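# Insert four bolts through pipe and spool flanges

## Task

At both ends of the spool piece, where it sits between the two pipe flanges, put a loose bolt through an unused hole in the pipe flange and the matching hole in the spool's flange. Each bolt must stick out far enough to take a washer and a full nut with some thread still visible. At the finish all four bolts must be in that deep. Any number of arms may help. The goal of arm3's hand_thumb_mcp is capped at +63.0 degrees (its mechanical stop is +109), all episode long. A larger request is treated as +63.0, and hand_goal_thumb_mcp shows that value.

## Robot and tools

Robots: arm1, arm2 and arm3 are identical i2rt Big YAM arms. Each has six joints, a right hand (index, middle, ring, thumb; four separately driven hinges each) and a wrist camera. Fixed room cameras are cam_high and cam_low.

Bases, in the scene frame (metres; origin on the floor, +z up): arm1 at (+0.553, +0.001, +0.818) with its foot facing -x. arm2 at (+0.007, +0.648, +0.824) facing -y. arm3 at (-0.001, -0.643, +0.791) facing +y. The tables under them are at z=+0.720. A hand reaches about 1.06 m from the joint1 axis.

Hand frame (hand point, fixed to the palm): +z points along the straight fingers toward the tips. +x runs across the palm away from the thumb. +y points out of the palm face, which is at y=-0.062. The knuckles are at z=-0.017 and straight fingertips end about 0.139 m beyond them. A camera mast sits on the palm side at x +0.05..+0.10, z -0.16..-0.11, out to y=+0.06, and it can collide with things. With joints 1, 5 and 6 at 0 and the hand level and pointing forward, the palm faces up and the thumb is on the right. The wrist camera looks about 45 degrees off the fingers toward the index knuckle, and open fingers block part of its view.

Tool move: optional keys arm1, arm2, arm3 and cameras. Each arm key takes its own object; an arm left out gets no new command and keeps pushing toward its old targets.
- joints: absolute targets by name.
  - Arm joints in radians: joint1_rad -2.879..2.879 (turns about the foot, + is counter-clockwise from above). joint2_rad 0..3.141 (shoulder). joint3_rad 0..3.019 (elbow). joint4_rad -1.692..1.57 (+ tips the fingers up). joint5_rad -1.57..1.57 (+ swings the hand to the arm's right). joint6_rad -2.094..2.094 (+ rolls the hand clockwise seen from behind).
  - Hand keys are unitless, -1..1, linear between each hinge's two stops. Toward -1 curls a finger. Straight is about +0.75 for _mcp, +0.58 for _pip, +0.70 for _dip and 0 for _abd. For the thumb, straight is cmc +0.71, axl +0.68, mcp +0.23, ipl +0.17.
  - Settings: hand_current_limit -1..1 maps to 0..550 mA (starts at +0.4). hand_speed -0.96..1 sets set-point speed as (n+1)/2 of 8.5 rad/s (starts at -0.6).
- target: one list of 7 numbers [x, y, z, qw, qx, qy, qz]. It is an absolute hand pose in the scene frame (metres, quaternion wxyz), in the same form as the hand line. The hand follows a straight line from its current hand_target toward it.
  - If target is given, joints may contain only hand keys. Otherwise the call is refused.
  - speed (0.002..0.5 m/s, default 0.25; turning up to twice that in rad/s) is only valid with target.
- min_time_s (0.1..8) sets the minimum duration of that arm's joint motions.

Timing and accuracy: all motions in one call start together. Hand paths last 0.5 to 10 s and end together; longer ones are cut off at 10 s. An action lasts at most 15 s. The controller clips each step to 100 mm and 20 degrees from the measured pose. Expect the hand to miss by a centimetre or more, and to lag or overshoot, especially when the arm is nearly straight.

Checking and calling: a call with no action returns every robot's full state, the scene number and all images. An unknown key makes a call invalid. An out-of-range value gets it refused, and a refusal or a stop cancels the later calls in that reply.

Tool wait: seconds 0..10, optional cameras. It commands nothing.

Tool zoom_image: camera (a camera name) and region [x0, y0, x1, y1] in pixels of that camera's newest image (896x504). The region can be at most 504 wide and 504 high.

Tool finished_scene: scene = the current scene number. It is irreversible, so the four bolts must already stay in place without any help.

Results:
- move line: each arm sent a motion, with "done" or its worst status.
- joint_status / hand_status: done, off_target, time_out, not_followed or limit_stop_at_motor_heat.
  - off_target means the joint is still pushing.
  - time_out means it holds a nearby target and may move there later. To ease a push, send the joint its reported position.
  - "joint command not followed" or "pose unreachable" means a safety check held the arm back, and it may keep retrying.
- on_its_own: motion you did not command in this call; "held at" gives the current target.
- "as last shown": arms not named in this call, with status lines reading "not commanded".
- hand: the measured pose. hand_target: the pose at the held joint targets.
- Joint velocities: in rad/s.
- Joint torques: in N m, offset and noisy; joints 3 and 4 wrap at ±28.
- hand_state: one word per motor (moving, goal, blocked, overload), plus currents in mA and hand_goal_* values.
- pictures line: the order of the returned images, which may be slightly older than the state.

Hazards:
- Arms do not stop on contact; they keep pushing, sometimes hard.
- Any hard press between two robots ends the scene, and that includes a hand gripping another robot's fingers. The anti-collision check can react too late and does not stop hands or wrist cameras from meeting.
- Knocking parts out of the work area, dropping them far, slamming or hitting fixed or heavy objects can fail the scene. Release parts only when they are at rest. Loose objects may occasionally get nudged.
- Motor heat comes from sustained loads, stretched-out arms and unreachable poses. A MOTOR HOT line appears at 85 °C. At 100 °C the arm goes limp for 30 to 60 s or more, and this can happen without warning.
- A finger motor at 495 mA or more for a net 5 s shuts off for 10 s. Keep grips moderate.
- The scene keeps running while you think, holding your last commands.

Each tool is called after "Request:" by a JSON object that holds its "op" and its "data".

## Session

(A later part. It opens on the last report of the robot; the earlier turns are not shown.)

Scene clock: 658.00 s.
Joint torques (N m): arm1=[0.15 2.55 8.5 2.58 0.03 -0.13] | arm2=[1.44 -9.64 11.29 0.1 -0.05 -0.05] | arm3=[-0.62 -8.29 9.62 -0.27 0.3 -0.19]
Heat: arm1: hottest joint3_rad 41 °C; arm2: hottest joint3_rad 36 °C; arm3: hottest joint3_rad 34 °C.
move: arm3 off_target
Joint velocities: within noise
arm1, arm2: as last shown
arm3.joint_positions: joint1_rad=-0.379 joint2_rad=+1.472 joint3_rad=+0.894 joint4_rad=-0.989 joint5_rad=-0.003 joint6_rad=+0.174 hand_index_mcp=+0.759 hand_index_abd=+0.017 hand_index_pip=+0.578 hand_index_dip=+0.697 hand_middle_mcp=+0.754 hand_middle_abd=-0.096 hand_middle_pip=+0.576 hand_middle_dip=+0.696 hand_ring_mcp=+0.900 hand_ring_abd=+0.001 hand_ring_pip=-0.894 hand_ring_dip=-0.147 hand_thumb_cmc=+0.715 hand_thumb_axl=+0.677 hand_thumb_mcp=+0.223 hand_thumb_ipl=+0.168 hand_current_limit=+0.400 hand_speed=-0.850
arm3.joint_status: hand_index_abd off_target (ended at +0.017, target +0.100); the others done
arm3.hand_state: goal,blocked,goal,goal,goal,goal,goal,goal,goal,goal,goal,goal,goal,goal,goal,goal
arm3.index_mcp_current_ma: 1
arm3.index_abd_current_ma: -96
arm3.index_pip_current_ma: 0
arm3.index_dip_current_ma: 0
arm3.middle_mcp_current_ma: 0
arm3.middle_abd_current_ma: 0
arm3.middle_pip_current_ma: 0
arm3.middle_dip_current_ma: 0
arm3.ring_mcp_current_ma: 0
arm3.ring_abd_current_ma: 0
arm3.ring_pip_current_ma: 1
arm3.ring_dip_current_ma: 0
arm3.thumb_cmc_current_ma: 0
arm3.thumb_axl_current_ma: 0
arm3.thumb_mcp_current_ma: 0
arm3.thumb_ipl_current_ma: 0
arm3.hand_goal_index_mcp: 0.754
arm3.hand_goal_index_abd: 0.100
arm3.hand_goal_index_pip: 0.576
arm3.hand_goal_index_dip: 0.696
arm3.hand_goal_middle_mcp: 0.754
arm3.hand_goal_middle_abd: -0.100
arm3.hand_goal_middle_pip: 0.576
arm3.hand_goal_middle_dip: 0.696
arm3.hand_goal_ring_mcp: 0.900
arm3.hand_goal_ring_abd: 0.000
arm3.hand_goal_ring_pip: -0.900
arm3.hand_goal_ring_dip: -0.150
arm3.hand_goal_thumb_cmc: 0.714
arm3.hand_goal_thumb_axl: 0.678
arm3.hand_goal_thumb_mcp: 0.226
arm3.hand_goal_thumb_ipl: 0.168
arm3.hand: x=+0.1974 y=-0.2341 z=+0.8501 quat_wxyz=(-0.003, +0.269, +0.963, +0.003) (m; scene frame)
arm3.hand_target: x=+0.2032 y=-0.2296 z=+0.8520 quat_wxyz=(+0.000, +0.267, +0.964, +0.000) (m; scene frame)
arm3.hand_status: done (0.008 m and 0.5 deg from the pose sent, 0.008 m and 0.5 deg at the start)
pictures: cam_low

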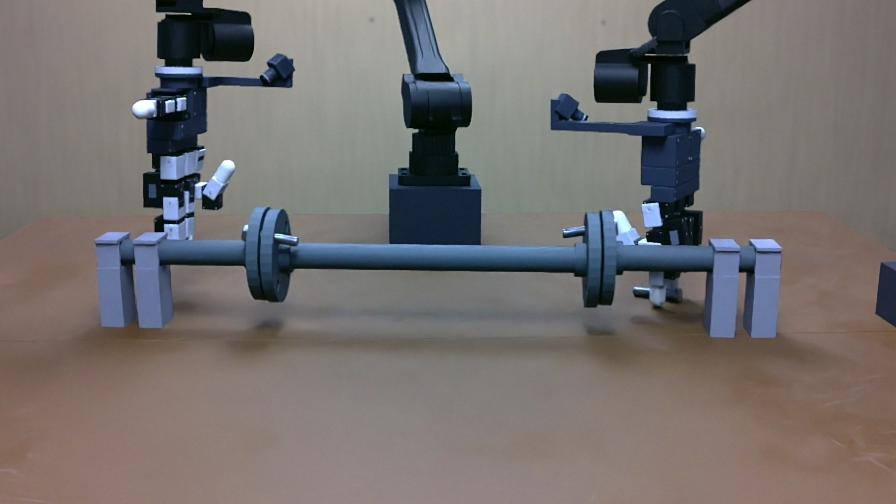

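Request:
{"op": "move", "data": {"arm3": {"target": [0.2032, -0.2295, 0.8600, 0, 0.2665, 0.9638, 0], "speed": 0.03}, "cameras": ["cam_low", "arm3_cam_wrist"]}}

Request:
{"op": "zoom_image", "data": {"camera": "cam_low", "region": [620, 260, 700, 320]}}

Request:
{"op": "zoom_image", "data": {"camera": "arm3_cam_wrist", "region": [370, 0, 520, 130]}}

Scene clock: 668.67 s.
Joint torques (N m): arm1=[0.21 2.55 8.51 2.58 0.03 -0.13] | arm2=[1.38 -9.64 11.29 0.12 -0.05 -0.05] | arm3=[-0.62 -9.35 10.4 -0.46 0.38 -0.15]
Heat: arm1: hottest joint3_rad 42 °C; arm2: hottest joint3_rad 37 °C; arm3: hottest joint3_rad 34 °C.
move: arm3 off_target
Joint velocities: within noise
arm1.joint_positions: joint1_rad=+0.178 joint2_rad=+0.618 joint3_rad=+1.371 joint4_rad=-1.335 joint5_rad=-0.100 joint6_rad=+1.129 hand_index_mcp=+0.754 hand_index_abd=+0.000 hand_index_pip=+0.577 hand_index_dip=+0.696 hand_middle_mcp=+0.754 hand_middle_abd=+0.000 hand_middle_pip=+0.577 hand_middle_dip=+0.696 hand_ring_mcp=+0.754 hand_ring_abd=+0.000 hand_ring_pip=+0.577 hand_ring_dip=+0.696 hand_thumb_cmc=+0.714 hand_thumb_axl=+0.677 hand_thumb_mcp=+0.226 hand_thumb_ipl=+0.168 hand_current_limit=+0.400 hand_speed=-0.600
arm1.joint_status: not commanded
arm1.hand_state: goal,goal,goal,goal,goal,goal,goal,goal,goal,goal,goal,goal,goal,goal,goal,goal
arm1.index_mcp_current_ma: 0
arm1.index_abd_current_ma: 0
arm1.index_pip_current_ma: 0
arm1.index_dip_current_ma: 0
arm1.middle_mcp_current_ma: 0
arm1.middle_abd_current_ma: 0
arm1.middle_pip_current_ma: 0
arm1.middle_dip_current_ma: 0
arm1.ring_mcp_current_ma: 0
arm1.ring_abd_current_ma: 0
arm1.ring_pip_current_ma: 0
arm1.ring_dip_current_ma: 0
arm1.thumb_cmc_current_ma: 0
arm1.thumb_axl_current_ma: 0
arm1.thumb_mcp_current_ma: 0
arm1.thumb_ipl_current_ma: 0
arm1.hand_goal_index_mcp: 0.754
arm1.hand_goal_index_abd: 0.000
arm1.hand_goal_index_pip: 0.576
arm1.hand_goal_index_dip: 0.696
arm1.hand_goal_middle_mcp: 0.754
arm1.hand_goal_middle_abd: 0.000
arm1.hand_goal_middle_pip: 0.576
arm1.hand_goal_middle_dip: 0.696
arm1.hand_goal_ring_mcp: 0.754
arm1.hand_goal_ring_abd: 0.000
arm1.hand_goal_ring_pip: 0.576
arm1.hand_goal_ring_dip: 0.696
arm1.hand_goal_thumb_cmc: 0.714
arm1.hand_goal_thumb_axl: 0.678
arm1.hand_goal_thumb_mcp: 0.226
arm1.hand_goal_thumb_ipl: 0.168
arm1.hand: x=+0.2884 y=+0.0097 z=+1.3567 quat_wxyz=(+0.472, +0.306, -0.827, -0.016) (m; scene frame)
arm1.hand_target: x=+0.2908 y=+0.0100 z=+1.3693 quat_wxyz=(+0.484, +0.304, -0.820, -0.018) (m; scene frame)
arm1.hand_status: not commanded
arm2: as last shown
arm3.joint_positions: joint1_rad=-0.379 joint2_rad=+1.472 joint3_rad=+0.895 joint4_rad=-1.009 joint5_rad=-0.005 joint6_rad=+0.171 hand_index_mcp=+0.744 hand_index_abd=+0.017 hand_index_pip=+0.572 hand_index_dip=+0.695 hand_middle_mcp=+0.754 hand_middle_abd=-0.096 hand_middle_pip=+0.576 hand_middle_dip=+0.696 hand_ring_mcp=+0.900 hand_ring_abd=+0.001 hand_ring_pip=-0.894 hand_ring_dip=-0.147 hand_thumb_cmc=+0.715 hand_thumb_axl=+0.677 hand_thumb_mcp=+0.223 hand_thumb_ipl=+0.168 hand_current_limit=+0.400 hand_speed=-0.850
arm3.joint_status: not commanded
arm3.hand_state: goal,blocked,goal,goal,goal,goal,goal,goal,goal,goal,goal,goal,goal,goal,goal,goal
arm3.index_mcp_current_ma: -3
arm3.index_abd_current_ma: -96
arm3.index_pip_current_ma: 0
arm3.index_dip_current_ma: 0
arm3.middle_mcp_current_ma: 0
arm3.middle_abd_current_ma: 0
arm3.middle_pip_current_ma: 0
arm3.middle_dip_current_ma: 0
arm3.ring_mcp_current_ma: 0
arm3.ring_abd_current_ma: 0
arm3.ring_pip_current_ma: 1
arm3.ring_dip_current_ma: 0
arm3.thumb_cmc_current_ma: 0
arm3.thumb_axl_current_ma: 0
arm3.thumb_mcp_current_ma: 0
arm3.thumb_ipl_current_ma: 0
arm3.hand_goal_index_mcp: 0.754
arm3.hand_goal_index_abd: 0.100
arm3.hand_goal_index_pip: 0.576
arm3.hand_goal_index_dip: 0.696
arm3.hand_goal_middle_mcp: 0.754
arm3.hand_goal_middle_abd: -0.100
arm3.hand_goal_middle_pip: 0.576
arm3.hand_goal_middle_dip: 0.696
arm3.hand_goal_ring_mcp: 0.900
arm3.hand_goal_ring_abd: 0.000
arm3.hand_goal_ring_pip: -0.900
arm3.hand_goal_ring_dip: -0.150
arm3.hand_goal_thumb_cmc: 0.714
arm3.hand_goal_thumb_axl: 0.678
arm3.hand_goal_thumb_mcp: 0.226
arm3.hand_goal_thumb_ipl: 0.168
arm3.hand: x=+0.1953 y=-0.2376 z=+0.8491 quat_wxyz=(-0.005, +0.267, +0.964, -0.006) (m; scene frame)
arm3.hand_target: x=+0.2031 y=-0.2297 z=+0.8601 quat_wxyz=(+0.000, +0.267, +0.964, +0.000) (m; scene frame)
arm3.hand_status: off_target (0.016 m and 0.9 deg from the pose sent, 0.012 m and 0.5 deg at the start)
pictures: arm3_cam_wrist, cam_low

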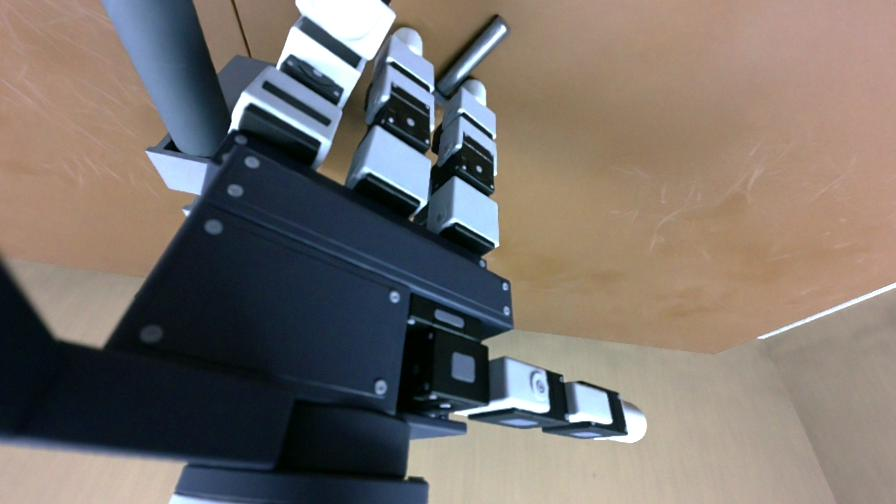

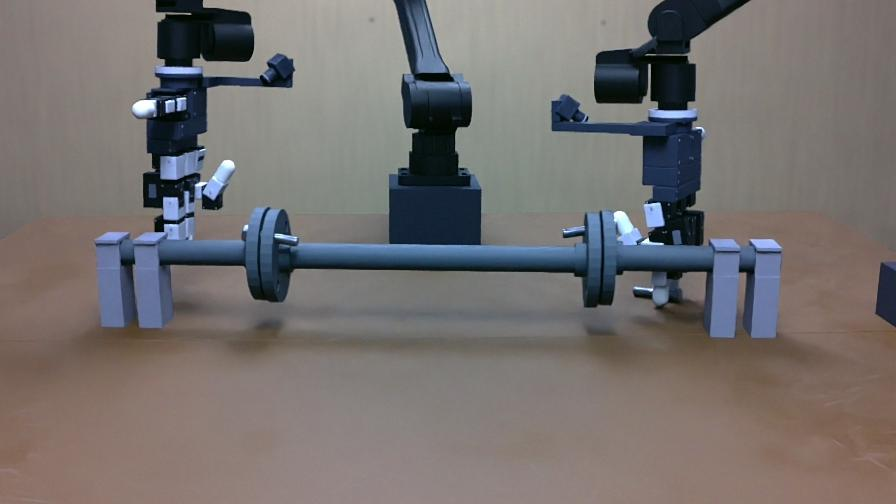

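Scaled by 6.300.

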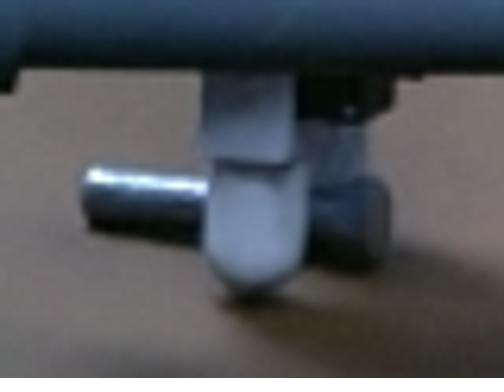

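Scaled by 3.360.

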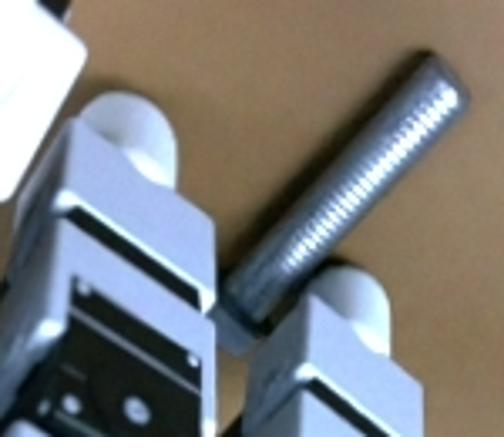

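Request:
{"op": "move", "data": {"arm3": {"target": [0.2010, -0.2315, 0.8750, 0, 0.2665, 0.9638, 0], "speed": 0.04}, "cameras": ["cam_low"]}}

Request:
{"op": "zoom_image", "data": {"camera": "cam_low", "region": [620, 260, 700, 320]}}

Scene clock: 676.80 s.
Joint torques (N m): arm1=[0.21 2.55 8.49 2.59 0.03 -0.13] | arm2=[1.38 -9.64 11.3 0.12 -0.05 -0.05] | arm3=[-0.38 -10.81 11.49 -0.36 0.17 -0.11]
Heat: arm1: hottest joint3_rad 42 °C; arm2: hottest joint3_rad 37 °C; arm3: hottest joint3_rad 34 °C.
move: arm3 off_target
Joint velocities: within noise
arm1, arm2: as last shown
arm3.joint_positions: joint1_rad=-0.379 joint2_rad=+1.462 joint3_rad=+0.895 joint4_rad=-1.057 joint5_rad=+0.001 joint6_rad=+0.171 hand_index_mcp=+0.748 hand_index_abd=+0.095 hand_index_pip=+0.573 hand_index_dip=+0.693 hand_middle_mcp=+0.754 hand_middle_abd=-0.096 hand_middle_pip=+0.576 hand_middle_dip=+0.696 hand_ring_mcp=+0.900 hand_ring_abd=+0.001 hand_ring_pip=-0.894 hand_ring_dip=-0.147 hand_thumb_cmc=+0.715 hand_thumb_axl=+0.677 hand_thumb_mcp=+0.223 hand_thumb_ipl=+0.168 hand_current_limit=+0.400 hand_speed=-0.850
arm3.joint_status: not commanded
arm3.hand_state: goal,goal,goal,goal,goal,goal,goal,goal,goal,goal,goal,goal,goal,goal,goal,goal
arm3.index_mcp_current_ma: -1
arm3.index_abd_current_ma: 0
arm3.index_pip_current_ma: 0
arm3.index_dip_current_ma: 0
arm3.middle_mcp_current_ma: 0
arm3.middle_abd_current_ma: 0
arm3.middle_pip_current_ma: 0
arm3.middle_dip_current_ma: 0
arm3.ring_mcp_current_ma: 0
arm3.ring_abd_current_ma: 0
arm3.ring_pip_current_ma: 1
arm3.ring_dip_current_ma: 0
arm3.thumb_cmc_current_ma: 0
arm3.thumb_axl_current_ma: 0
arm3.thumb_mcp_current_ma: 0
arm3.thumb_ipl_current_ma: 0
arm3.hand_goal_index_mcp: 0.754
arm3.hand_goal_index_abd: 0.100
arm3.hand_goal_index_pip: 0.576
arm3.hand_goal_index_dip: 0.696
arm3.hand_goal_middle_mcp: 0.754
arm3.hand_goal_middle_abd: -0.100
arm3.hand_goal_middle_pip: 0.576
arm3.hand_goal_middle_dip: 0.696
arm3.hand_goal_ring_mcp: 0.900
arm3.hand_goal_ring_abd: 0.000
arm3.hand_goal_ring_pip: -0.900
arm3.hand_goal_ring_dip: -0.150
arm3.hand_goal_thumb_cmc: 0.714
arm3.hand_goal_thumb_axl: 0.678
arm3.hand_goal_thumb_mcp: 0.226
arm3.hand_goal_thumb_ipl: 0.168
arm3.on_its_own: hand_index_abd moved +0.079 to your old target +0.100
arm3.hand: x=+0.1920 y=-0.2487 z=+0.8497 quat_wxyz=(-0.004, +0.267, +0.963, -0.026) (m; scene frame)
arm3.hand_target: x=+0.2006 y=-0.2324 z=+0.8751 quat_wxyz=(+0.000, +0.266, +0.964, +0.000) (m; scene frame)
arm3.hand_status: off_target (0.032 m and 3.0 deg from the pose sent, 0.027 m and 0.9 deg at the start)
pictures: cam_low

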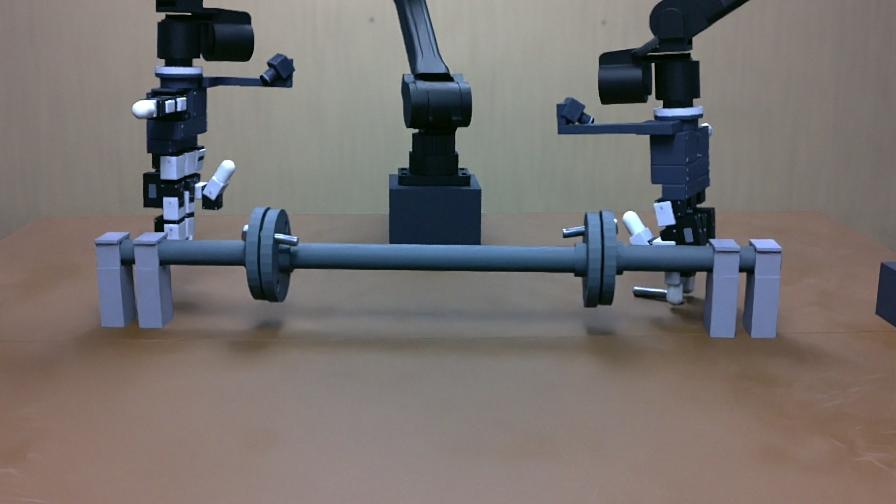

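Scaled by 6.300.

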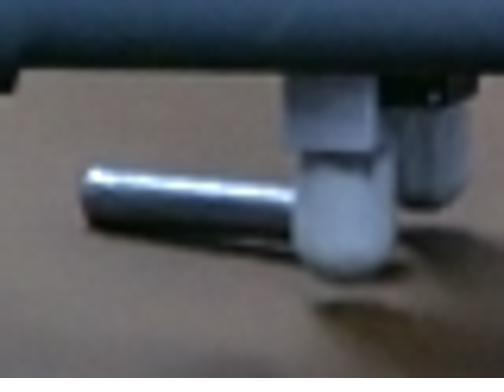

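Request:
{"op": "move", "data": {"arm3": {"target": [0.2060, -0.2240, 0.9000, 0, 0.2665, 0.9638, 0], "speed": 0.06}}}

Request:
{"op": "move", "data": {"arm3": {"target": [0.2050, -0.2250, 0.8530, 0, 0.2665, 0.9638, 0], "speed": 0.05}, "cameras": ["cam_low", "arm3_cam_wrist"]}}

Request:
{"op": "zoom_image", "data": {"camera": "cam_low", "region": [620, 260, 700, 320]}}

Request:
{"op": "zoom_image", "data": {"camera": "arm3_cam_wrist", "region": [370, 0, 520, 130]}}

Scene clock: 689.67 s.
Joint torques (N m): arm1=[0.15 2.55 8.51 2.59 0.03 -0.13] | arm2=[1.44 -9.64 11.29 0.1 -0.05 -0.05] | arm3=[-0.67 -10.87 11.93 -0.35 0.17 -0.16]
Heat: arm1: hottest joint3_rad 42 °C; arm2: hottest joint3_rad 38 °C; arm3: hottest joint3_rad 36 °C.
move: arm3 off_target
Joint velocities: within noise
arm1, arm2: as last shown
arm3.joint_positions: joint1_rad=-0.379 joint2_rad=+1.451 joint3_rad=+0.957 joint4_rad=-1.130 joint5_rad=+0.001 joint6_rad=+0.171 hand_index_mcp=+0.748 hand_index_abd=+0.095 hand_index_pip=+0.573 hand_index_dip=+0.693 hand_middle_mcp=+0.754 hand_middle_abd=-0.096 hand_middle_pip=+0.576 hand_middle_dip=+0.696 hand_ring_mcp=+0.900 hand_ring_abd=+0.001 hand_ring_pip=-0.894 hand_ring_dip=-0.147 hand_thumb_cmc=+0.715 hand_thumb_axl=+0.677 hand_thumb_mcp=+0.223 hand_thumb_ipl=+0.168 hand_current_limit=+0.400 hand_speed=-0.850
arm3.joint_status: not commanded
arm3.hand_state: goal,goal,goal,goal,goal,goal,goal,goal,goal,goal,goal,goal,goal,goal,goal,goal
arm3.index_mcp_current_ma: -1
arm3.index_abd_current_ma: 0
arm3.index_pip_current_ma: 0
arm3.index_dip_current_ma: 0
arm3.middle_mcp_current_ma: 0
arm3.middle_abd_current_ma: 0
arm3.middle_pip_current_ma: 0
arm3.middle_dip_current_ma: 0
arm3.ring_mcp_current_ma: 0
arm3.ring_abd_current_ma: 0
arm3.ring_pip_current_ma: 1
arm3.ring_dip_current_ma: 0
arm3.thumb_cmc_current_ma: 0
arm3.thumb_axl_current_ma: 0
arm3.thumb_mcp_current_ma: 0
arm3.thumb_ipl_current_ma: 0
arm3.hand_goal_index_mcp: 0.754
arm3.hand_goal_index_abd: 0.100
arm3.hand_goal_index_pip: 0.576
arm3.hand_goal_index_dip: 0.696
arm3.hand_goal_middle_mcp: 0.754
arm3.hand_goal_middle_abd: -0.100
arm3.hand_goal_middle_pip: 0.576
arm3.hand_goal_middle_dip: 0.696
arm3.hand_goal_ring_mcp: 0.900
arm3.hand_goal_ring_abd: 0.000
arm3.hand_goal_ring_pip: -0.900
arm3.hand_goal_ring_dip: -0.150
arm3.hand_goal_thumb_cmc: 0.714
arm3.hand_goal_thumb_axl: 0.678
arm3.hand_goal_thumb_mcp: 0.226
arm3.hand_goal_thumb_ipl: 0.168
arm3.hand: x=+0.1957 y=-0.2395 z=+0.8742 quat_wxyz=(-0.004, +0.267, +0.963, -0.025) (m; scene frame)
arm3.hand_target: x=+0.2056 y=-0.2249 z=+0.9002 quat_wxyz=(+0.000, +0.267, +0.964, +0.000) (m; scene frame)
arm3.hand_status: off_target (0.032 m and 2.9 deg from the pose sent, 0.058 m and 3.0 deg at the start)
pictures: none

Scene clock: 691.10 s.
Joint torques (N m): arm1=[0.15 2.49 8.49 2.59 0.04 -0.13] | arm2=[1.44 -9.64 11.29 0.12 -0.05 -0.05] | arm3=[-0.67 -9.11 7.42 0.79 0.13 -0.15]
Heat: arm1: hottest joint3_rad 42 °C; arm2: hottest joint3_rad 38 °C; arm3: hottest joint3_rad 35 °C.
move: arm3 done
Joint velocities: within noise
arm1, arm2: as last shown
arm3.joint_positions: joint1_rad=-0.379 joint2_rad=+1.488 joint3_rad=+0.935 joint4_rad=-1.021 joint5_rad=+0.001 joint6_rad=+0.171 hand_index_mcp=+0.748 hand_index_abd=+0.096 hand_index_pip=+0.573 hand_index_dip=+0.693 hand_middle_mcp=+0.754 hand_middle_abd=-0.096 hand_middle_pip=+0.576 hand_middle_dip=+0.696 hand_ring_mcp=+0.900 hand_ring_abd=+0.001 hand_ring_pip=-0.894 hand_ring_dip=-0.147 hand_thumb_cmc=+0.715 hand_thumb_axl=+0.677 hand_thumb_mcp=+0.223 hand_thumb_ipl=+0.168 hand_current_limit=+0.400 hand_speed=-0.850
arm3.joint_status: not commanded
arm3.hand_state: goal,goal,goal,goal,goal,goal,goal,goal,goal,goal,goal,goal,goal,goal,goal,goal
arm3.index_mcp_current_ma: -1
arm3.index_abd_current_ma: 0
arm3.index_pip_current_ma: 0
arm3.index_dip_current_ma: 0
arm3.middle_mcp_current_ma: 0
arm3.middle_abd_current_ma: 0
arm3.middle_pip_current_ma: 0
arm3.middle_dip_current_ma: 0
arm3.ring_mcp_current_ma: 0
arm3.ring_abd_current_ma: 0
arm3.ring_pip_current_ma: 1
arm3.ring_dip_current_ma: 0
arm3.thumb_cmc_current_ma: 0
arm3.thumb_axl_current_ma: 0
arm3.thumb_mcp_current_ma: 0
arm3.thumb_ipl_current_ma: 0
arm3.hand_goal_index_mcp: 0.754
arm3.hand_goal_index_abd: 0.100
arm3.hand_goal_index_pip: 0.576
arm3.hand_goal_index_dip: 0.696
arm3.hand_goal_middle_mcp: 0.754
arm3.hand_goal_middle_abd: -0.100
arm3.hand_goal_middle_pip: 0.576
arm3.hand_goal_middle_dip: 0.696
arm3.hand_goal_ring_mcp: 0.900
arm3.hand_goal_ring_abd: 0.000
arm3.hand_goal_ring_pip: -0.900
arm3.hand_goal_ring_dip: -0.150
arm3.hand_goal_thumb_cmc: 0.714
arm3.hand_goal_thumb_axl: 0.678
arm3.hand_goal_thumb_mcp: 0.226
arm3.hand_goal_thumb_ipl: 0.168
arm3.hand: x=+0.2014 y=-0.2250 z=+0.8573 quat_wxyz=(-0.001, +0.267, +0.964, +0.000) (m; scene frame)
arm3.hand_target: x=+0.2050 y=-0.2250 z=+0.8532 quat_wxyz=(+0.000, +0.266, +0.964, +0.000) (m; scene frame)
arm3.hand_status: done (0.006 m and 0.1 deg from the pose sent, 0.027 m and 3.0 deg at the start)
pictures: arm3_cam_wrist, cam_low

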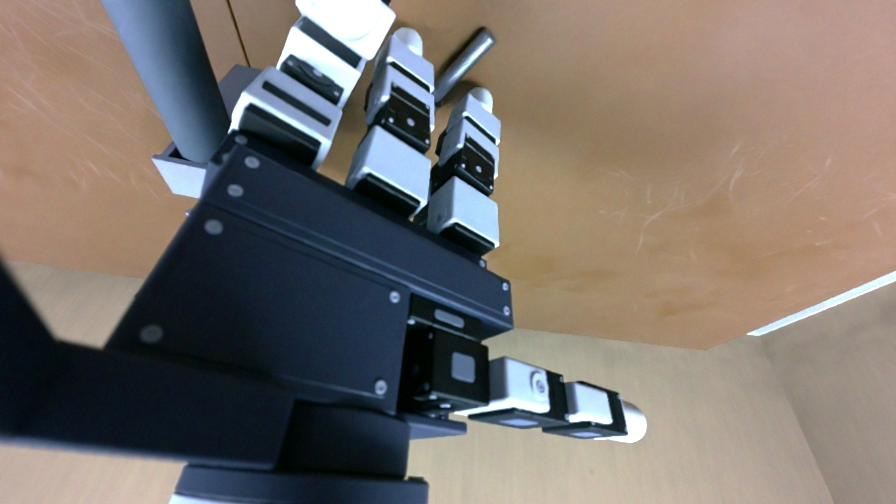

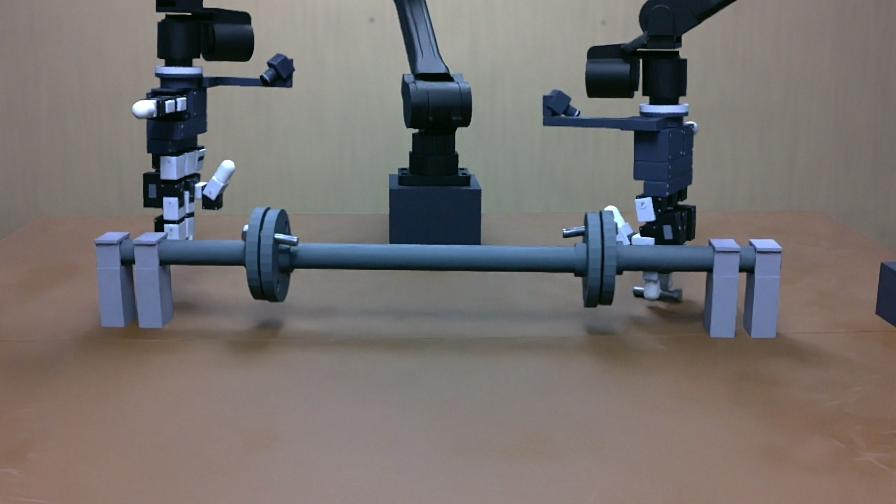

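Scaled by 6.300.

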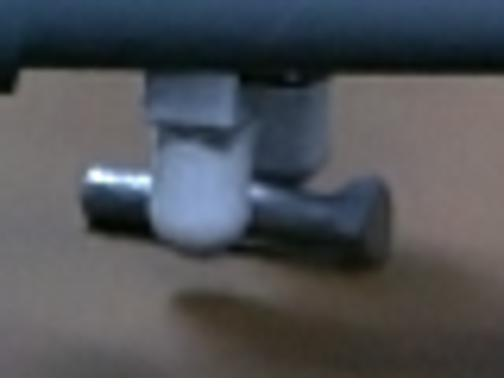

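Scaled by 3.360.

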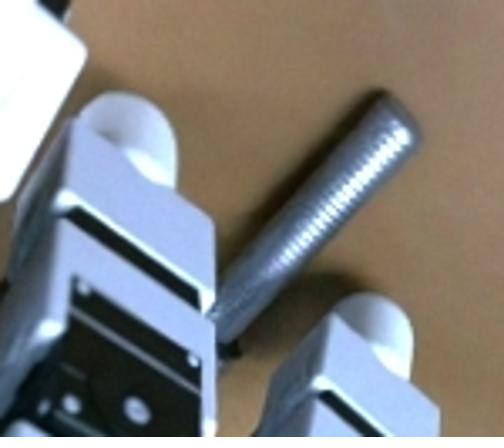

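Request:
{"op": "move", "data": {"arm3": {"target": [0.1995, -0.2270, 0.8470, 0, 0.2665, 0.9638, 0], "speed": 0.03}, "cameras": ["cam_low", "arm3_cam_wrist"]}}

Request:
{"op": "zoom_image", "data": {"camera": "cam_low", "region": [620, 260, 700, 320]}}

Request:
{"op": "zoom_image", "data": {"camera": "arm3_cam_wrist", "region": [370, 0, 520, 130]}}

Scene clock: 706.03 s.
Joint torques (N m): arm1=[0.21 2.55 8.49 2.58 0.03 -0.13] | arm2=[1.44 -9.64 11.29 0.1 -0.05 -0.05] | arm3=[0.26 -9.11 7.2 0.79 0.13 -0.05]
Heat: arm1: hottest joint3_rad 42 °C; arm2: hottest joint3_rad 38 °C; arm3: hottest joint3_rad 35 °C.
move: arm3 done
Joint velocities: within noise
arm1: as last shown
arm2.joint_positions: joint1_rad=+0.626 joint2_rad=+1.469 joint3_rad=+0.937 joint4_rad=-1.098 joint5_rad=-0.005 joint6_rad=+0.706 hand_index_mcp=+0.753 hand_index_abd=-0.061 hand_index_pip=+0.576 hand_index_dip=+0.696 hand_middle_mcp=+0.751 hand_middle_abd=+0.095 hand_middle_pip=+0.575 hand_middle_dip=+0.696 hand_ring_mcp=+0.900 hand_ring_abd=+0.000 hand_ring_pip=-0.893 hand_ring_dip=-0.148 hand_thumb_cmc=+0.715 hand_thumb_axl=+0.677 hand_thumb_mcp=+0.224 hand_thumb_ipl=+0.168 hand_current_limit=+0.400 hand_speed=-0.850
arm2.joint_status: not commanded
arm2.hand_state: goal,blocked,goal,goal,goal,blocked,goal,goal,goal,goal,goal,goal,goal,goal,goal,goal
arm2.index_mcp_current_ma: -1
arm2.index_abd_current_ma: 385
arm2.index_pip_current_ma: 0
arm2.index_dip_current_ma: 0
arm2.middle_mcp_current_ma: -6
arm2.middle_abd_current_ma: -345
arm2.middle_pip_current_ma: -1
arm2.middle_dip_current_ma: 0
arm2.ring_mcp_current_ma: 0
arm2.ring_abd_current_ma: 0
arm2.ring_pip_current_ma: 14
arm2.ring_dip_current_ma: 4
arm2.thumb_cmc_current_ma: 1
arm2.thumb_axl_current_ma: -1
arm2.thumb_mcp_current_ma: -6
arm2.thumb_ipl_current_ma: 0
arm2.hand_goal_index_mcp: 0.754
arm2.hand_goal_index_abd: -0.200
arm2.hand_goal_index_pip: 0.576
arm2.hand_goal_index_dip: 0.696
arm2.hand_goal_middle_mcp: 0.754
arm2.hand_goal_middle_abd: 0.200
arm2.hand_goal_middle_pip: 0.576
arm2.hand_goal_middle_dip: 0.696
arm2.hand_goal_ring_mcp: 0.900
arm2.hand_goal_ring_abd: 0.000
arm2.hand_goal_ring_pip: -0.900
arm2.hand_goal_ring_dip: -0.150
arm2.hand_goal_thumb_cmc: 0.714
arm2.hand_goal_thumb_axl: 0.678
arm2.hand_goal_thumb_mcp: 0.226
arm2.hand_goal_thumb_ipl: 0.168
arm2.hand: x=+0.1818 y=+0.2646 z=+0.8963 quat_wxyz=(-0.021, +0.998, -0.054, -0.017) (m; scene frame)
arm2.hand_target: x=+0.1919 y=+0.2490 z=+0.9201 quat_wxyz=(+0.000, +0.999, -0.048, +0.000) (m; scene frame)
arm2.hand_status: not commanded
arm3.joint_positions: joint1_rad=-0.379 joint2_rad=+1.488 joint3_rad=+0.918 joint4_rad=-1.002 joint5_rad=+0.001 joint6_rad=+0.171 hand_index_mcp=+0.748 hand_index_abd=+0.096 hand_index_pip=+0.573 hand_index_dip=+0.693 hand_middle_mcp=+0.754 hand_middle_abd=-0.096 hand_middle_pip=+0.576 hand_middle_dip=+0.696 hand_ring_mcp=+0.900 hand_ring_abd=+0.001 hand_ring_pip=-0.894 hand_ring_dip=-0.147 hand_thumb_cmc=+0.715 hand_thumb_axl=+0.677 hand_thumb_mcp=+0.223 hand_thumb_ipl=+0.168 hand_current_limit=+0.400 hand_speed=-0.850
arm3.joint_status: not commanded
arm3.hand_state: goal,goal,goal,goal,goal,goal,goal,goal,goal,goal,goal,goal,goal,goal,goal,goal
arm3.index_mcp_current_ma: -1
arm3.index_abd_current_ma: 0
arm3.index_pip_current_ma: 0
arm3.index_dip_current_ma: 0
arm3.middle_mcp_current_ma: 0
arm3.middle_abd_current_ma: 0
arm3.middle_pip_current_ma: 0
arm3.middle_dip_current_ma: 0
arm3.ring_mcp_current_ma: 0
arm3.ring_abd_current_ma: 0
arm3.ring_pip_current_ma: 1
arm3.ring_dip_current_ma: 0
arm3.thumb_cmc_current_ma: 0
arm3.thumb_axl_current_ma: 0
arm3.thumb_mcp_current_ma: 0
arm3.thumb_ipl_current_ma: 0
arm3.hand_goal_index_mcp: 0.754
arm3.hand_goal_index_abd: 0.100
arm3.hand_goal_index_pip: 0.576
arm3.hand_goal_index_dip: 0.696
arm3.hand_goal_middle_mcp: 0.754
arm3.hand_goal_middle_abd: -0.100
arm3.hand_goal_middle_pip: 0.576
arm3.hand_goal_middle_dip: 0.696
arm3.hand_goal_ring_mcp: 0.900
arm3.hand_goal_ring_abd: 0.000
arm3.hand_goal_ring_pip: -0.900
arm3.hand_goal_ring_dip: -0.150
arm3.hand_goal_thumb_cmc: 0.714
arm3.hand_goal_thumb_axl: 0.678
arm3.hand_goal_thumb_mcp: 0.226
arm3.hand_goal_thumb_ipl: 0.168
arm3.hand: x=+0.2002 y=-0.2279 z=+0.8519 quat_wxyz=(-0.001, +0.267, +0.964, +0.000) (m; scene frame)
arm3.hand_target: x=+0.1995 y=-0.2270 z=+0.8471 quat_wxyz=(+0.000, +0.266, +0.964, +0.000) (m; scene frame)
arm3.hand_status: done (0.005 m and 0.1 deg from the pose sent, 0.011 m and 0.1 deg at the start)
pictures: arm3_cam_wrist, cam_low

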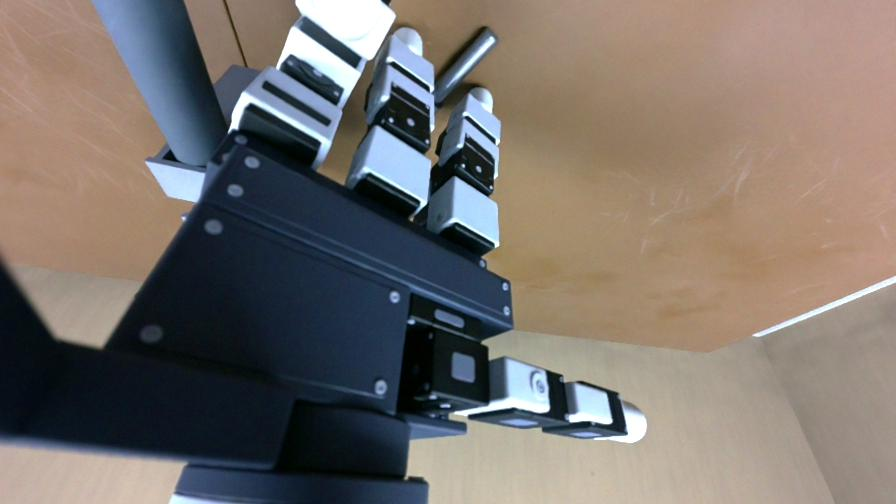

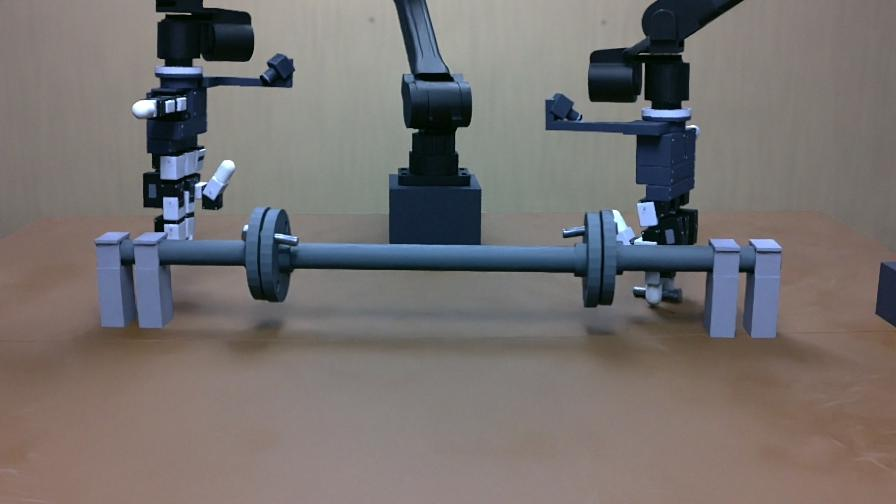

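Scaled by 6.300.

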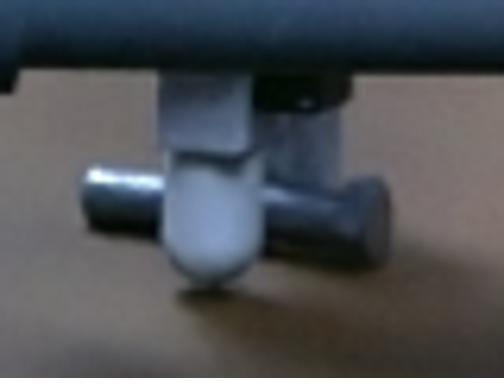

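Scaled by 3.360.

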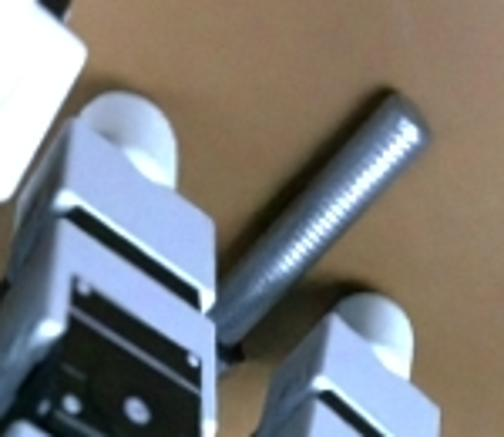

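Request:
{"op": "move", "data": {"arm3": {"joints": {"hand_index_abd": -0.25, "hand_middle_abd": 0.25}}}}

Request:
{"op": "move", "data": {"arm3": {"target": [0.2025, -0.2260, 0.9000, 0, 0.2665, 0.9638, 0], "speed": 0.05}, "cameras": ["cam_low", "arm3_cam_wrist"]}}

Request:
{"op": "zoom_image", "data": {"camera": "cam_low", "region": [620, 230, 720, 305]}}

Scene clock: 713.90 s.
Joint torques (N m): arm1=[0.15 2.55 8.49 2.59 0.03 -0.13] | arm2=[1.44 -9.64 11.29 0.12 -0.05 -0.05] | arm3=[0.26 -9.05 7.2 0.79 0.12 -0.05]
Heat: arm1: hottest joint3_rad 42 °C; arm2: hottest joint3_rad 38 °C; arm3: hottest joint3_rad 34 °C.
move: arm3 off_target
Joint velocities: arm1=[-0.005 -0.005 -0.012 -0.007 -0.183 -0.007] | arm2=[within noise] | arm3=[within noise]
arm1, arm2: as last shown
arm3.joint_positions: joint1_rad=-0.379 joint2_rad=+1.488 joint3_rad=+0.918 joint4_rad=-1.002 joint5_rad=+0.002 joint6_rad=+0.171 hand_index_mcp=+0.748 hand_index_abd=-0.074 hand_index_pip=+0.573 hand_index_dip=+0.693 hand_middle_mcp=+0.754 hand_middle_abd=+0.097 hand_middle_pip=+0.576 hand_middle_dip=+0.696 hand_ring_mcp=+0.900 hand_ring_abd=+0.001 hand_ring_pip=-0.894 hand_ring_dip=-0.147 hand_thumb_cmc=+0.715 hand_thumb_axl=+0.677 hand_thumb_mcp=+0.223 hand_thumb_ipl=+0.168 hand_current_limit=+0.400 hand_speed=-0.850
arm3.joint_status: hand_index_abd off_target (ended at -0.074, target -0.250); hand_middle_abd off_target (ended at +0.097, target +0.250)
arm3.hand_state: goal,blocked,goal,goal,goal,blocked,goal,goal,goal,goal,goal,goal,goal,goal,goal,goal
arm3.index_mcp_current_ma: -1
arm3.index_abd_current_ma: 384
arm3.index_pip_current_ma: 0
arm3.index_dip_current_ma: 0
arm3.middle_mcp_current_ma: 0
arm3.middle_abd_current_ma: -295
arm3.middle_pip_current_ma: 0
arm3.middle_dip_current_ma: 0
arm3.ring_mcp_current_ma: 0
arm3.ring_abd_current_ma: 0
arm3.ring_pip_current_ma: 1
arm3.ring_dip_current_ma: 0
arm3.thumb_cmc_current_ma: 0
arm3.thumb_axl_current_ma: 0
arm3.thumb_mcp_current_ma: 0
arm3.thumb_ipl_current_ma: 0
arm3.hand_goal_index_mcp: 0.754
arm3.hand_goal_index_abd: -0.250
arm3.hand_goal_index_pip: 0.576
arm3.hand_goal_index_dip: 0.696
arm3.hand_goal_middle_mcp: 0.754
arm3.hand_goal_middle_abd: 0.250
arm3.hand_goal_middle_pip: 0.576
arm3.hand_goal_middle_dip: 0.696
arm3.hand_goal_ring_mcp: 0.900
arm3.hand_goal_ring_abd: 0.000
arm3.hand_goal_ring_pip: -0.900
arm3.hand_goal_ring_dip: -0.150
arm3.hand_goal_thumb_cmc: 0.714
arm3.hand_goal_thumb_axl: 0.678
arm3.hand_goal_thumb_mcp: 0.226
arm3.hand_goal_thumb_ipl: 0.168
arm3.hand: x=+0.2003 y=-0.2279 z=+0.8519 quat_wxyz=(-0.001, +0.267, +0.964, +0.000) (m; scene frame)
arm3.hand_target: x=+0.1995 y=-0.2271 z=+0.8471 quat_wxyz=(+0.000, +0.266, +0.964, +0.000) (m; scene frame)
arm3.hand_status: not commanded
pictures: none

Scene clock: 715.47 s.
Joint torques (N m): arm1=[0.15 2.55 8.51 2.58 0.04 -0.13] | arm2=[1.44 -9.64 11.29 0.12 -0.05 -0.05] | arm3=[-0.26 -10.93 12.21 -0.39 0.13 -0.1]
Heat: arm1: hottest joint3_rad 42 °C; arm2: hottest joint3_rad 38 °C; arm3: hottest joint3_rad 34 °C.
move: arm3 off_target
Joint velocities: within noise
arm1, arm2: as last shown
arm3.joint_positions: joint1_rad=-0.379 joint2_rad=+1.444 joint3_rad=+0.945 joint4_rad=-1.130 joint5_rad=+0.002 joint6_rad=+0.171 hand_index_mcp=+0.748 hand_index_abd=-0.074 hand_index_pip=+0.573 hand_index_dip=+0.693 hand_middle_mcp=+0.754 hand_middle_abd=+0.097 hand_middle_pip=+0.576 hand_middle_dip=+0.696 hand_ring_mcp=+0.900 hand_ring_abd=+0.001 hand_ring_pip=-0.894 hand_ring_dip=-0.147 hand_thumb_cmc=+0.715 hand_thumb_axl=+0.677 hand_thumb_mcp=+0.223 hand_thumb_ipl=+0.168 hand_current_limit=+0.400 hand_speed=-0.850
arm3.joint_status: not commanded
arm3.hand_state: goal,blocked,goal,goal,goal,blocked,goal,goal,goal,goal,goal,goal,goal,goal,goal,goal
arm3.index_mcp_current_ma: -1
arm3.index_abd_current_ma: 384
arm3.index_pip_current_ma: 0
arm3.index_dip_current_ma: 0
arm3.middle_mcp_current_ma: 0
arm3.middle_abd_current_ma: -295
arm3.middle_pip_current_ma: 0
arm3.middle_dip_current_ma: 0
arm3.ring_mcp_current_ma: 0
arm3.ring_abd_current_ma: 0
arm3.ring_pip_current_ma: 1
arm3.ring_dip_current_ma: 0
arm3.thumb_cmc_current_ma: 0
arm3.thumb_axl_current_ma: 0
arm3.thumb_mcp_current_ma: 0
arm3.thumb_ipl_current_ma: 0
arm3.hand_goal_index_mcp: 0.754
arm3.hand_goal_index_abd: -0.250
arm3.hand_goal_index_pip: 0.576
arm3.hand_goal_index_dip: 0.696
arm3.hand_goal_middle_mcp: 0.754
arm3.hand_goal_middle_abd: 0.250
arm3.hand_goal_middle_pip: 0.576
arm3.hand_goal_middle_dip: 0.696
arm3.hand_goal_ring_mcp: 0.900
arm3.hand_goal_ring_abd: 0.000
arm3.hand_goal_ring_pip: -0.900
arm3.hand_goal_ring_dip: -0.150
arm3.hand_goal_thumb_cmc: 0.714
arm3.hand_goal_thumb_axl: 0.678
arm3.hand_goal_thumb_mcp: 0.226
arm3.hand_goal_thumb_ipl: 0.168
arm3.hand: x=+0.1940 y=-0.2442 z=+0.8719 quat_wxyz=(-0.003, +0.267, +0.963, -0.028) (m; scene frame)
arm3.hand_target: x=+0.2020 y=-0.2272 z=+0.9001 quat_wxyz=(+0.000, +0.266, +0.964, +0.000) (m; scene frame)
arm3.hand_status: off_target (0.035 m and 3.3 deg from the pose sent, 0.048 m and 0.1 deg at the start)
pictures: arm3_cam_wrist, cam_low

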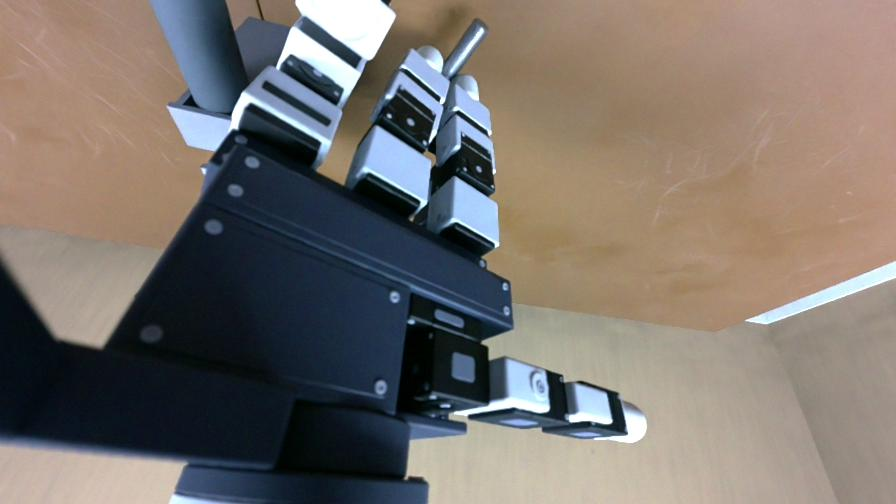

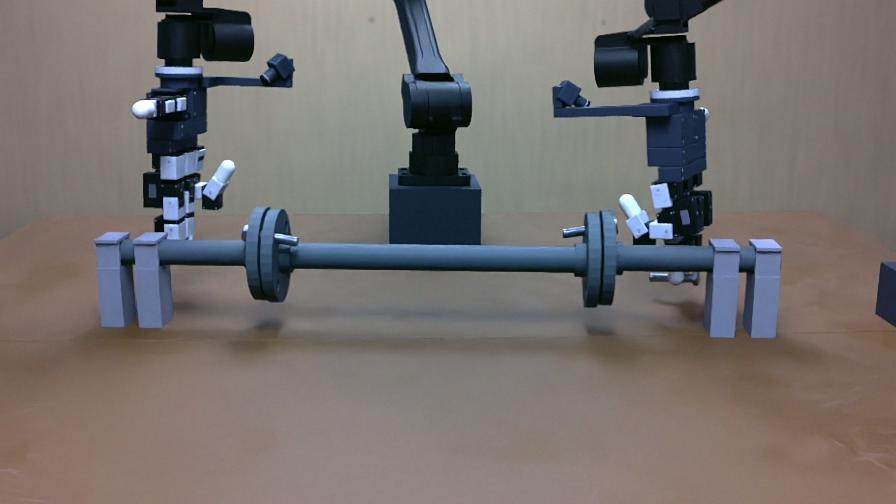

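Scaled by 5.040.

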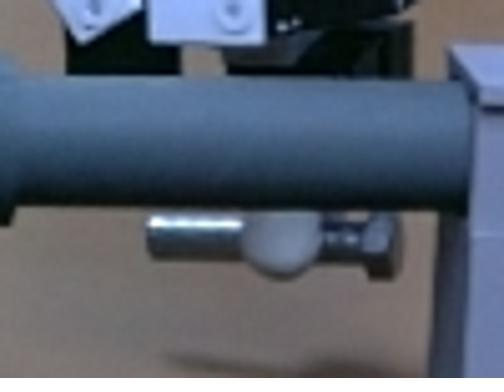

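Request:
{"op": "move", "data": {"arm2": {"target": [0.1925, 0.2600, 0.9900, 0, 0.9988, -0.05, 0], "speed": 0.08}, "arm3": {"target": [0.1950, -0.2500, 1.0300, 0, 0.2665, 0.9638, 0], "speed": 0.08}, "cameras": ["cam_low"]}}

Request:
{"op": "zoom_image", "data": {"camera": "cam_low", "region": [560, 150, 780, 260]}}

Request:
{"op": "zoom_image", "data": {"camera": "cam_low", "region": [100, 170, 300, 270]}}

Scene clock: 727.07 s.
Joint torques (N m): arm1=[0.15 2.55 8.5 2.58 0.04 -0.13] | arm2=[2.2 -8.82 12.19 0.1 -0.09 0.19] | arm3=[-0.5 -9.47 13.68 -0.39 0.14 -0.13]
Heat: arm1: hottest joint3_rad 42 °C; arm2: hottest joint3_rad 38 °C; arm3: hottest joint3_rad 35 °C.
move: arm2 off_target; arm3 off_target
Joint velocities: within noise
arm1: as last shown
arm2.joint_positions: joint1_rad=+0.632 joint2_rad=+1.372 joint3_rad=+1.037 joint4_rad=-1.294 joint5_rad=-0.005 joint6_rad=+0.706 hand_index_mcp=+0.753 hand_index_abd=-0.061 hand_index_pip=+0.576 hand_index_dip=+0.696 hand_middle_mcp=+0.751 hand_middle_abd=+0.095 hand_middle_pip=+0.575 hand_middle_dip=+0.696 hand_ring_mcp=+0.900 hand_ring_abd=+0.000 hand_ring_pip=-0.893 hand_ring_dip=-0.148 hand_thumb_cmc=+0.715 hand_thumb_axl=+0.677 hand_thumb_mcp=+0.224 hand_thumb_ipl=+0.168 hand_current_limit=+0.400 hand_speed=-0.850
arm2.joint_status: not commanded
arm2.hand_state: goal,blocked,goal,goal,goal,blocked,goal,goal,goal,goal,goal,goal,goal,goal,goal,goal
arm2.index_mcp_current_ma: -1
arm2.index_abd_current_ma: 385
arm2.index_pip_current_ma: 0
arm2.index_dip_current_ma: 0
arm2.middle_mcp_current_ma: -6
arm2.middle_abd_current_ma: -345
arm2.middle_pip_current_ma: -1
arm2.middle_dip_current_ma: 0
arm2.ring_mcp_current_ma: 0
arm2.ring_abd_current_ma: 0
arm2.ring_pip_current_ma: 14
arm2.ring_dip_current_ma: 4
arm2.thumb_cmc_current_ma: 1
arm2.thumb_axl_current_ma: -1
arm2.thumb_mcp_current_ma: -6
arm2.thumb_ipl_current_ma: 0
arm2.hand_goal_index_mcp: 0.754
arm2.hand_goal_index_abd: -0.200
arm2.hand_goal_index_pip: 0.576
arm2.hand_goal_index_dip: 0.696
arm2.hand_goal_middle_mcp: 0.754
arm2.hand_goal_middle_abd: 0.200
arm2.hand_goal_middle_pip: 0.576
arm2.hand_goal_middle_dip: 0.696
arm2.hand_goal_ring_mcp: 0.900
arm2.hand_goal_ring_abd: 0.000
arm2.hand_goal_ring_pip: -0.900
arm2.hand_goal_ring_dip: -0.150
arm2.hand_goal_thumb_cmc: 0.714
arm2.hand_goal_thumb_axl: 0.678
arm2.hand_goal_thumb_mcp: 0.226
arm2.hand_goal_thumb_ipl: 0.168
arm2.hand: x=+0.1811 y=+0.2708 z=+0.9652 quat_wxyz=(-0.021, +0.998, -0.051, -0.017) (m; scene frame)
arm2.hand_target: x=+0.1919 y=+0.2607 z=+0.9900 quat_wxyz=(+0.000, +0.999, -0.050, +0.000) (m; scene frame)
arm2.hand_status: off_target (0.029 m and 3.1 deg from the pose sent, 0.094 m and 3.1 deg at the start)
arm3.joint_positions: joint1_rad=-0.379 joint2_rad=+1.288 joint3_rad=+1.145 joint4_rad=-1.489 joint5_rad=+0.002 joint6_rad=+0.171 hand_index_mcp=+0.748 hand_index_abd=-0.074 hand_index_pip=+0.573 hand_index_dip=+0.693 hand_middle_mcp=+0.754 hand_middle_abd=+0.097 hand_middle_pip=+0.576 hand_middle_dip=+0.696 hand_ring_mcp=+0.900 hand_ring_abd=+0.001 hand_ring_pip=-0.894 hand_ring_dip=-0.147 hand_thumb_cmc=+0.715 hand_thumb_axl=+0.677 hand_thumb_mcp=+0.223 hand_thumb_ipl=+0.168 hand_current_limit=+0.400 hand_speed=-0.850
arm3.joint_status: not commanded
arm3.hand_state: goal,blocked,goal,goal,goal,blocked,goal,goal,goal,goal,goal,goal,goal,goal,goal,goal
arm3.index_mcp_current_ma: -1
arm3.index_abd_current_ma: 384
arm3.index_pip_current_ma: 0
arm3.index_dip_current_ma: 0
arm3.middle_mcp_current_ma: 0
arm3.middle_abd_current_ma: -295
arm3.middle_pip_current_ma: 0
arm3.middle_dip_current_ma: 0
arm3.ring_mcp_current_ma: 0
arm3.ring_abd_current_ma: 0
arm3.ring_pip_current_ma: 1
arm3.ring_dip_current_ma: 0
arm3.thumb_cmc_current_ma: 0
arm3.thumb_axl_current_ma: 0
arm3.thumb_mcp_current_ma: 0
arm3.thumb_ipl_current_ma: 0
arm3.hand_goal_index_mcp: 0.754
arm3.hand_goal_index_abd: -0.250
arm3.hand_goal_index_pip: 0.576
arm3.hand_goal_index_dip: 0.696
arm3.hand_goal_middle_mcp: 0.754
arm3.hand_goal_middle_abd: 0.250
arm3.hand_goal_middle_pip: 0.576
arm3.hand_goal_middle_dip: 0.696
arm3.hand_goal_ring_mcp: 0.900
arm3.hand_goal_ring_abd: 0.000
arm3.hand_goal_ring_pip: -0.900
arm3.hand_goal_ring_dip: -0.150
arm3.hand_goal_thumb_cmc: 0.714
arm3.hand_goal_thumb_axl: 0.678
arm3.hand_goal_thumb_mcp: 0.226
arm3.hand_goal_thumb_ipl: 0.168
arm3.hand: x=+0.1879 y=-0.2611 z=+0.9990 quat_wxyz=(-0.004, +0.267, +0.963, -0.029) (m; scene frame)
arm3.hand_target: x=+0.1945 y=-0.2512 z=+1.0298 quat_wxyz=(+0.000, +0.266, +0.964, +0.000) (m; scene frame)
arm3.hand_status: off_target (0.034 m and 3.4 deg from the pose sent, 0.158 m and 3.3 deg at the start)
pictures: cam_low

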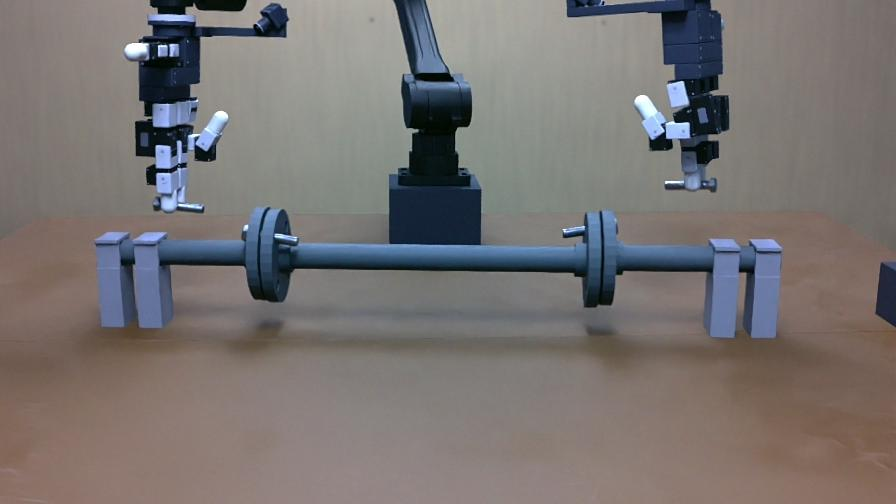

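Scaled by 2.291.

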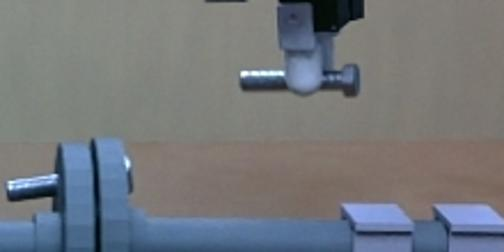

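Scaled by 2.520.

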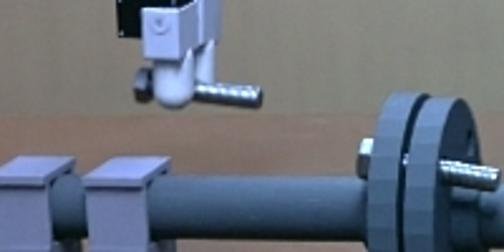

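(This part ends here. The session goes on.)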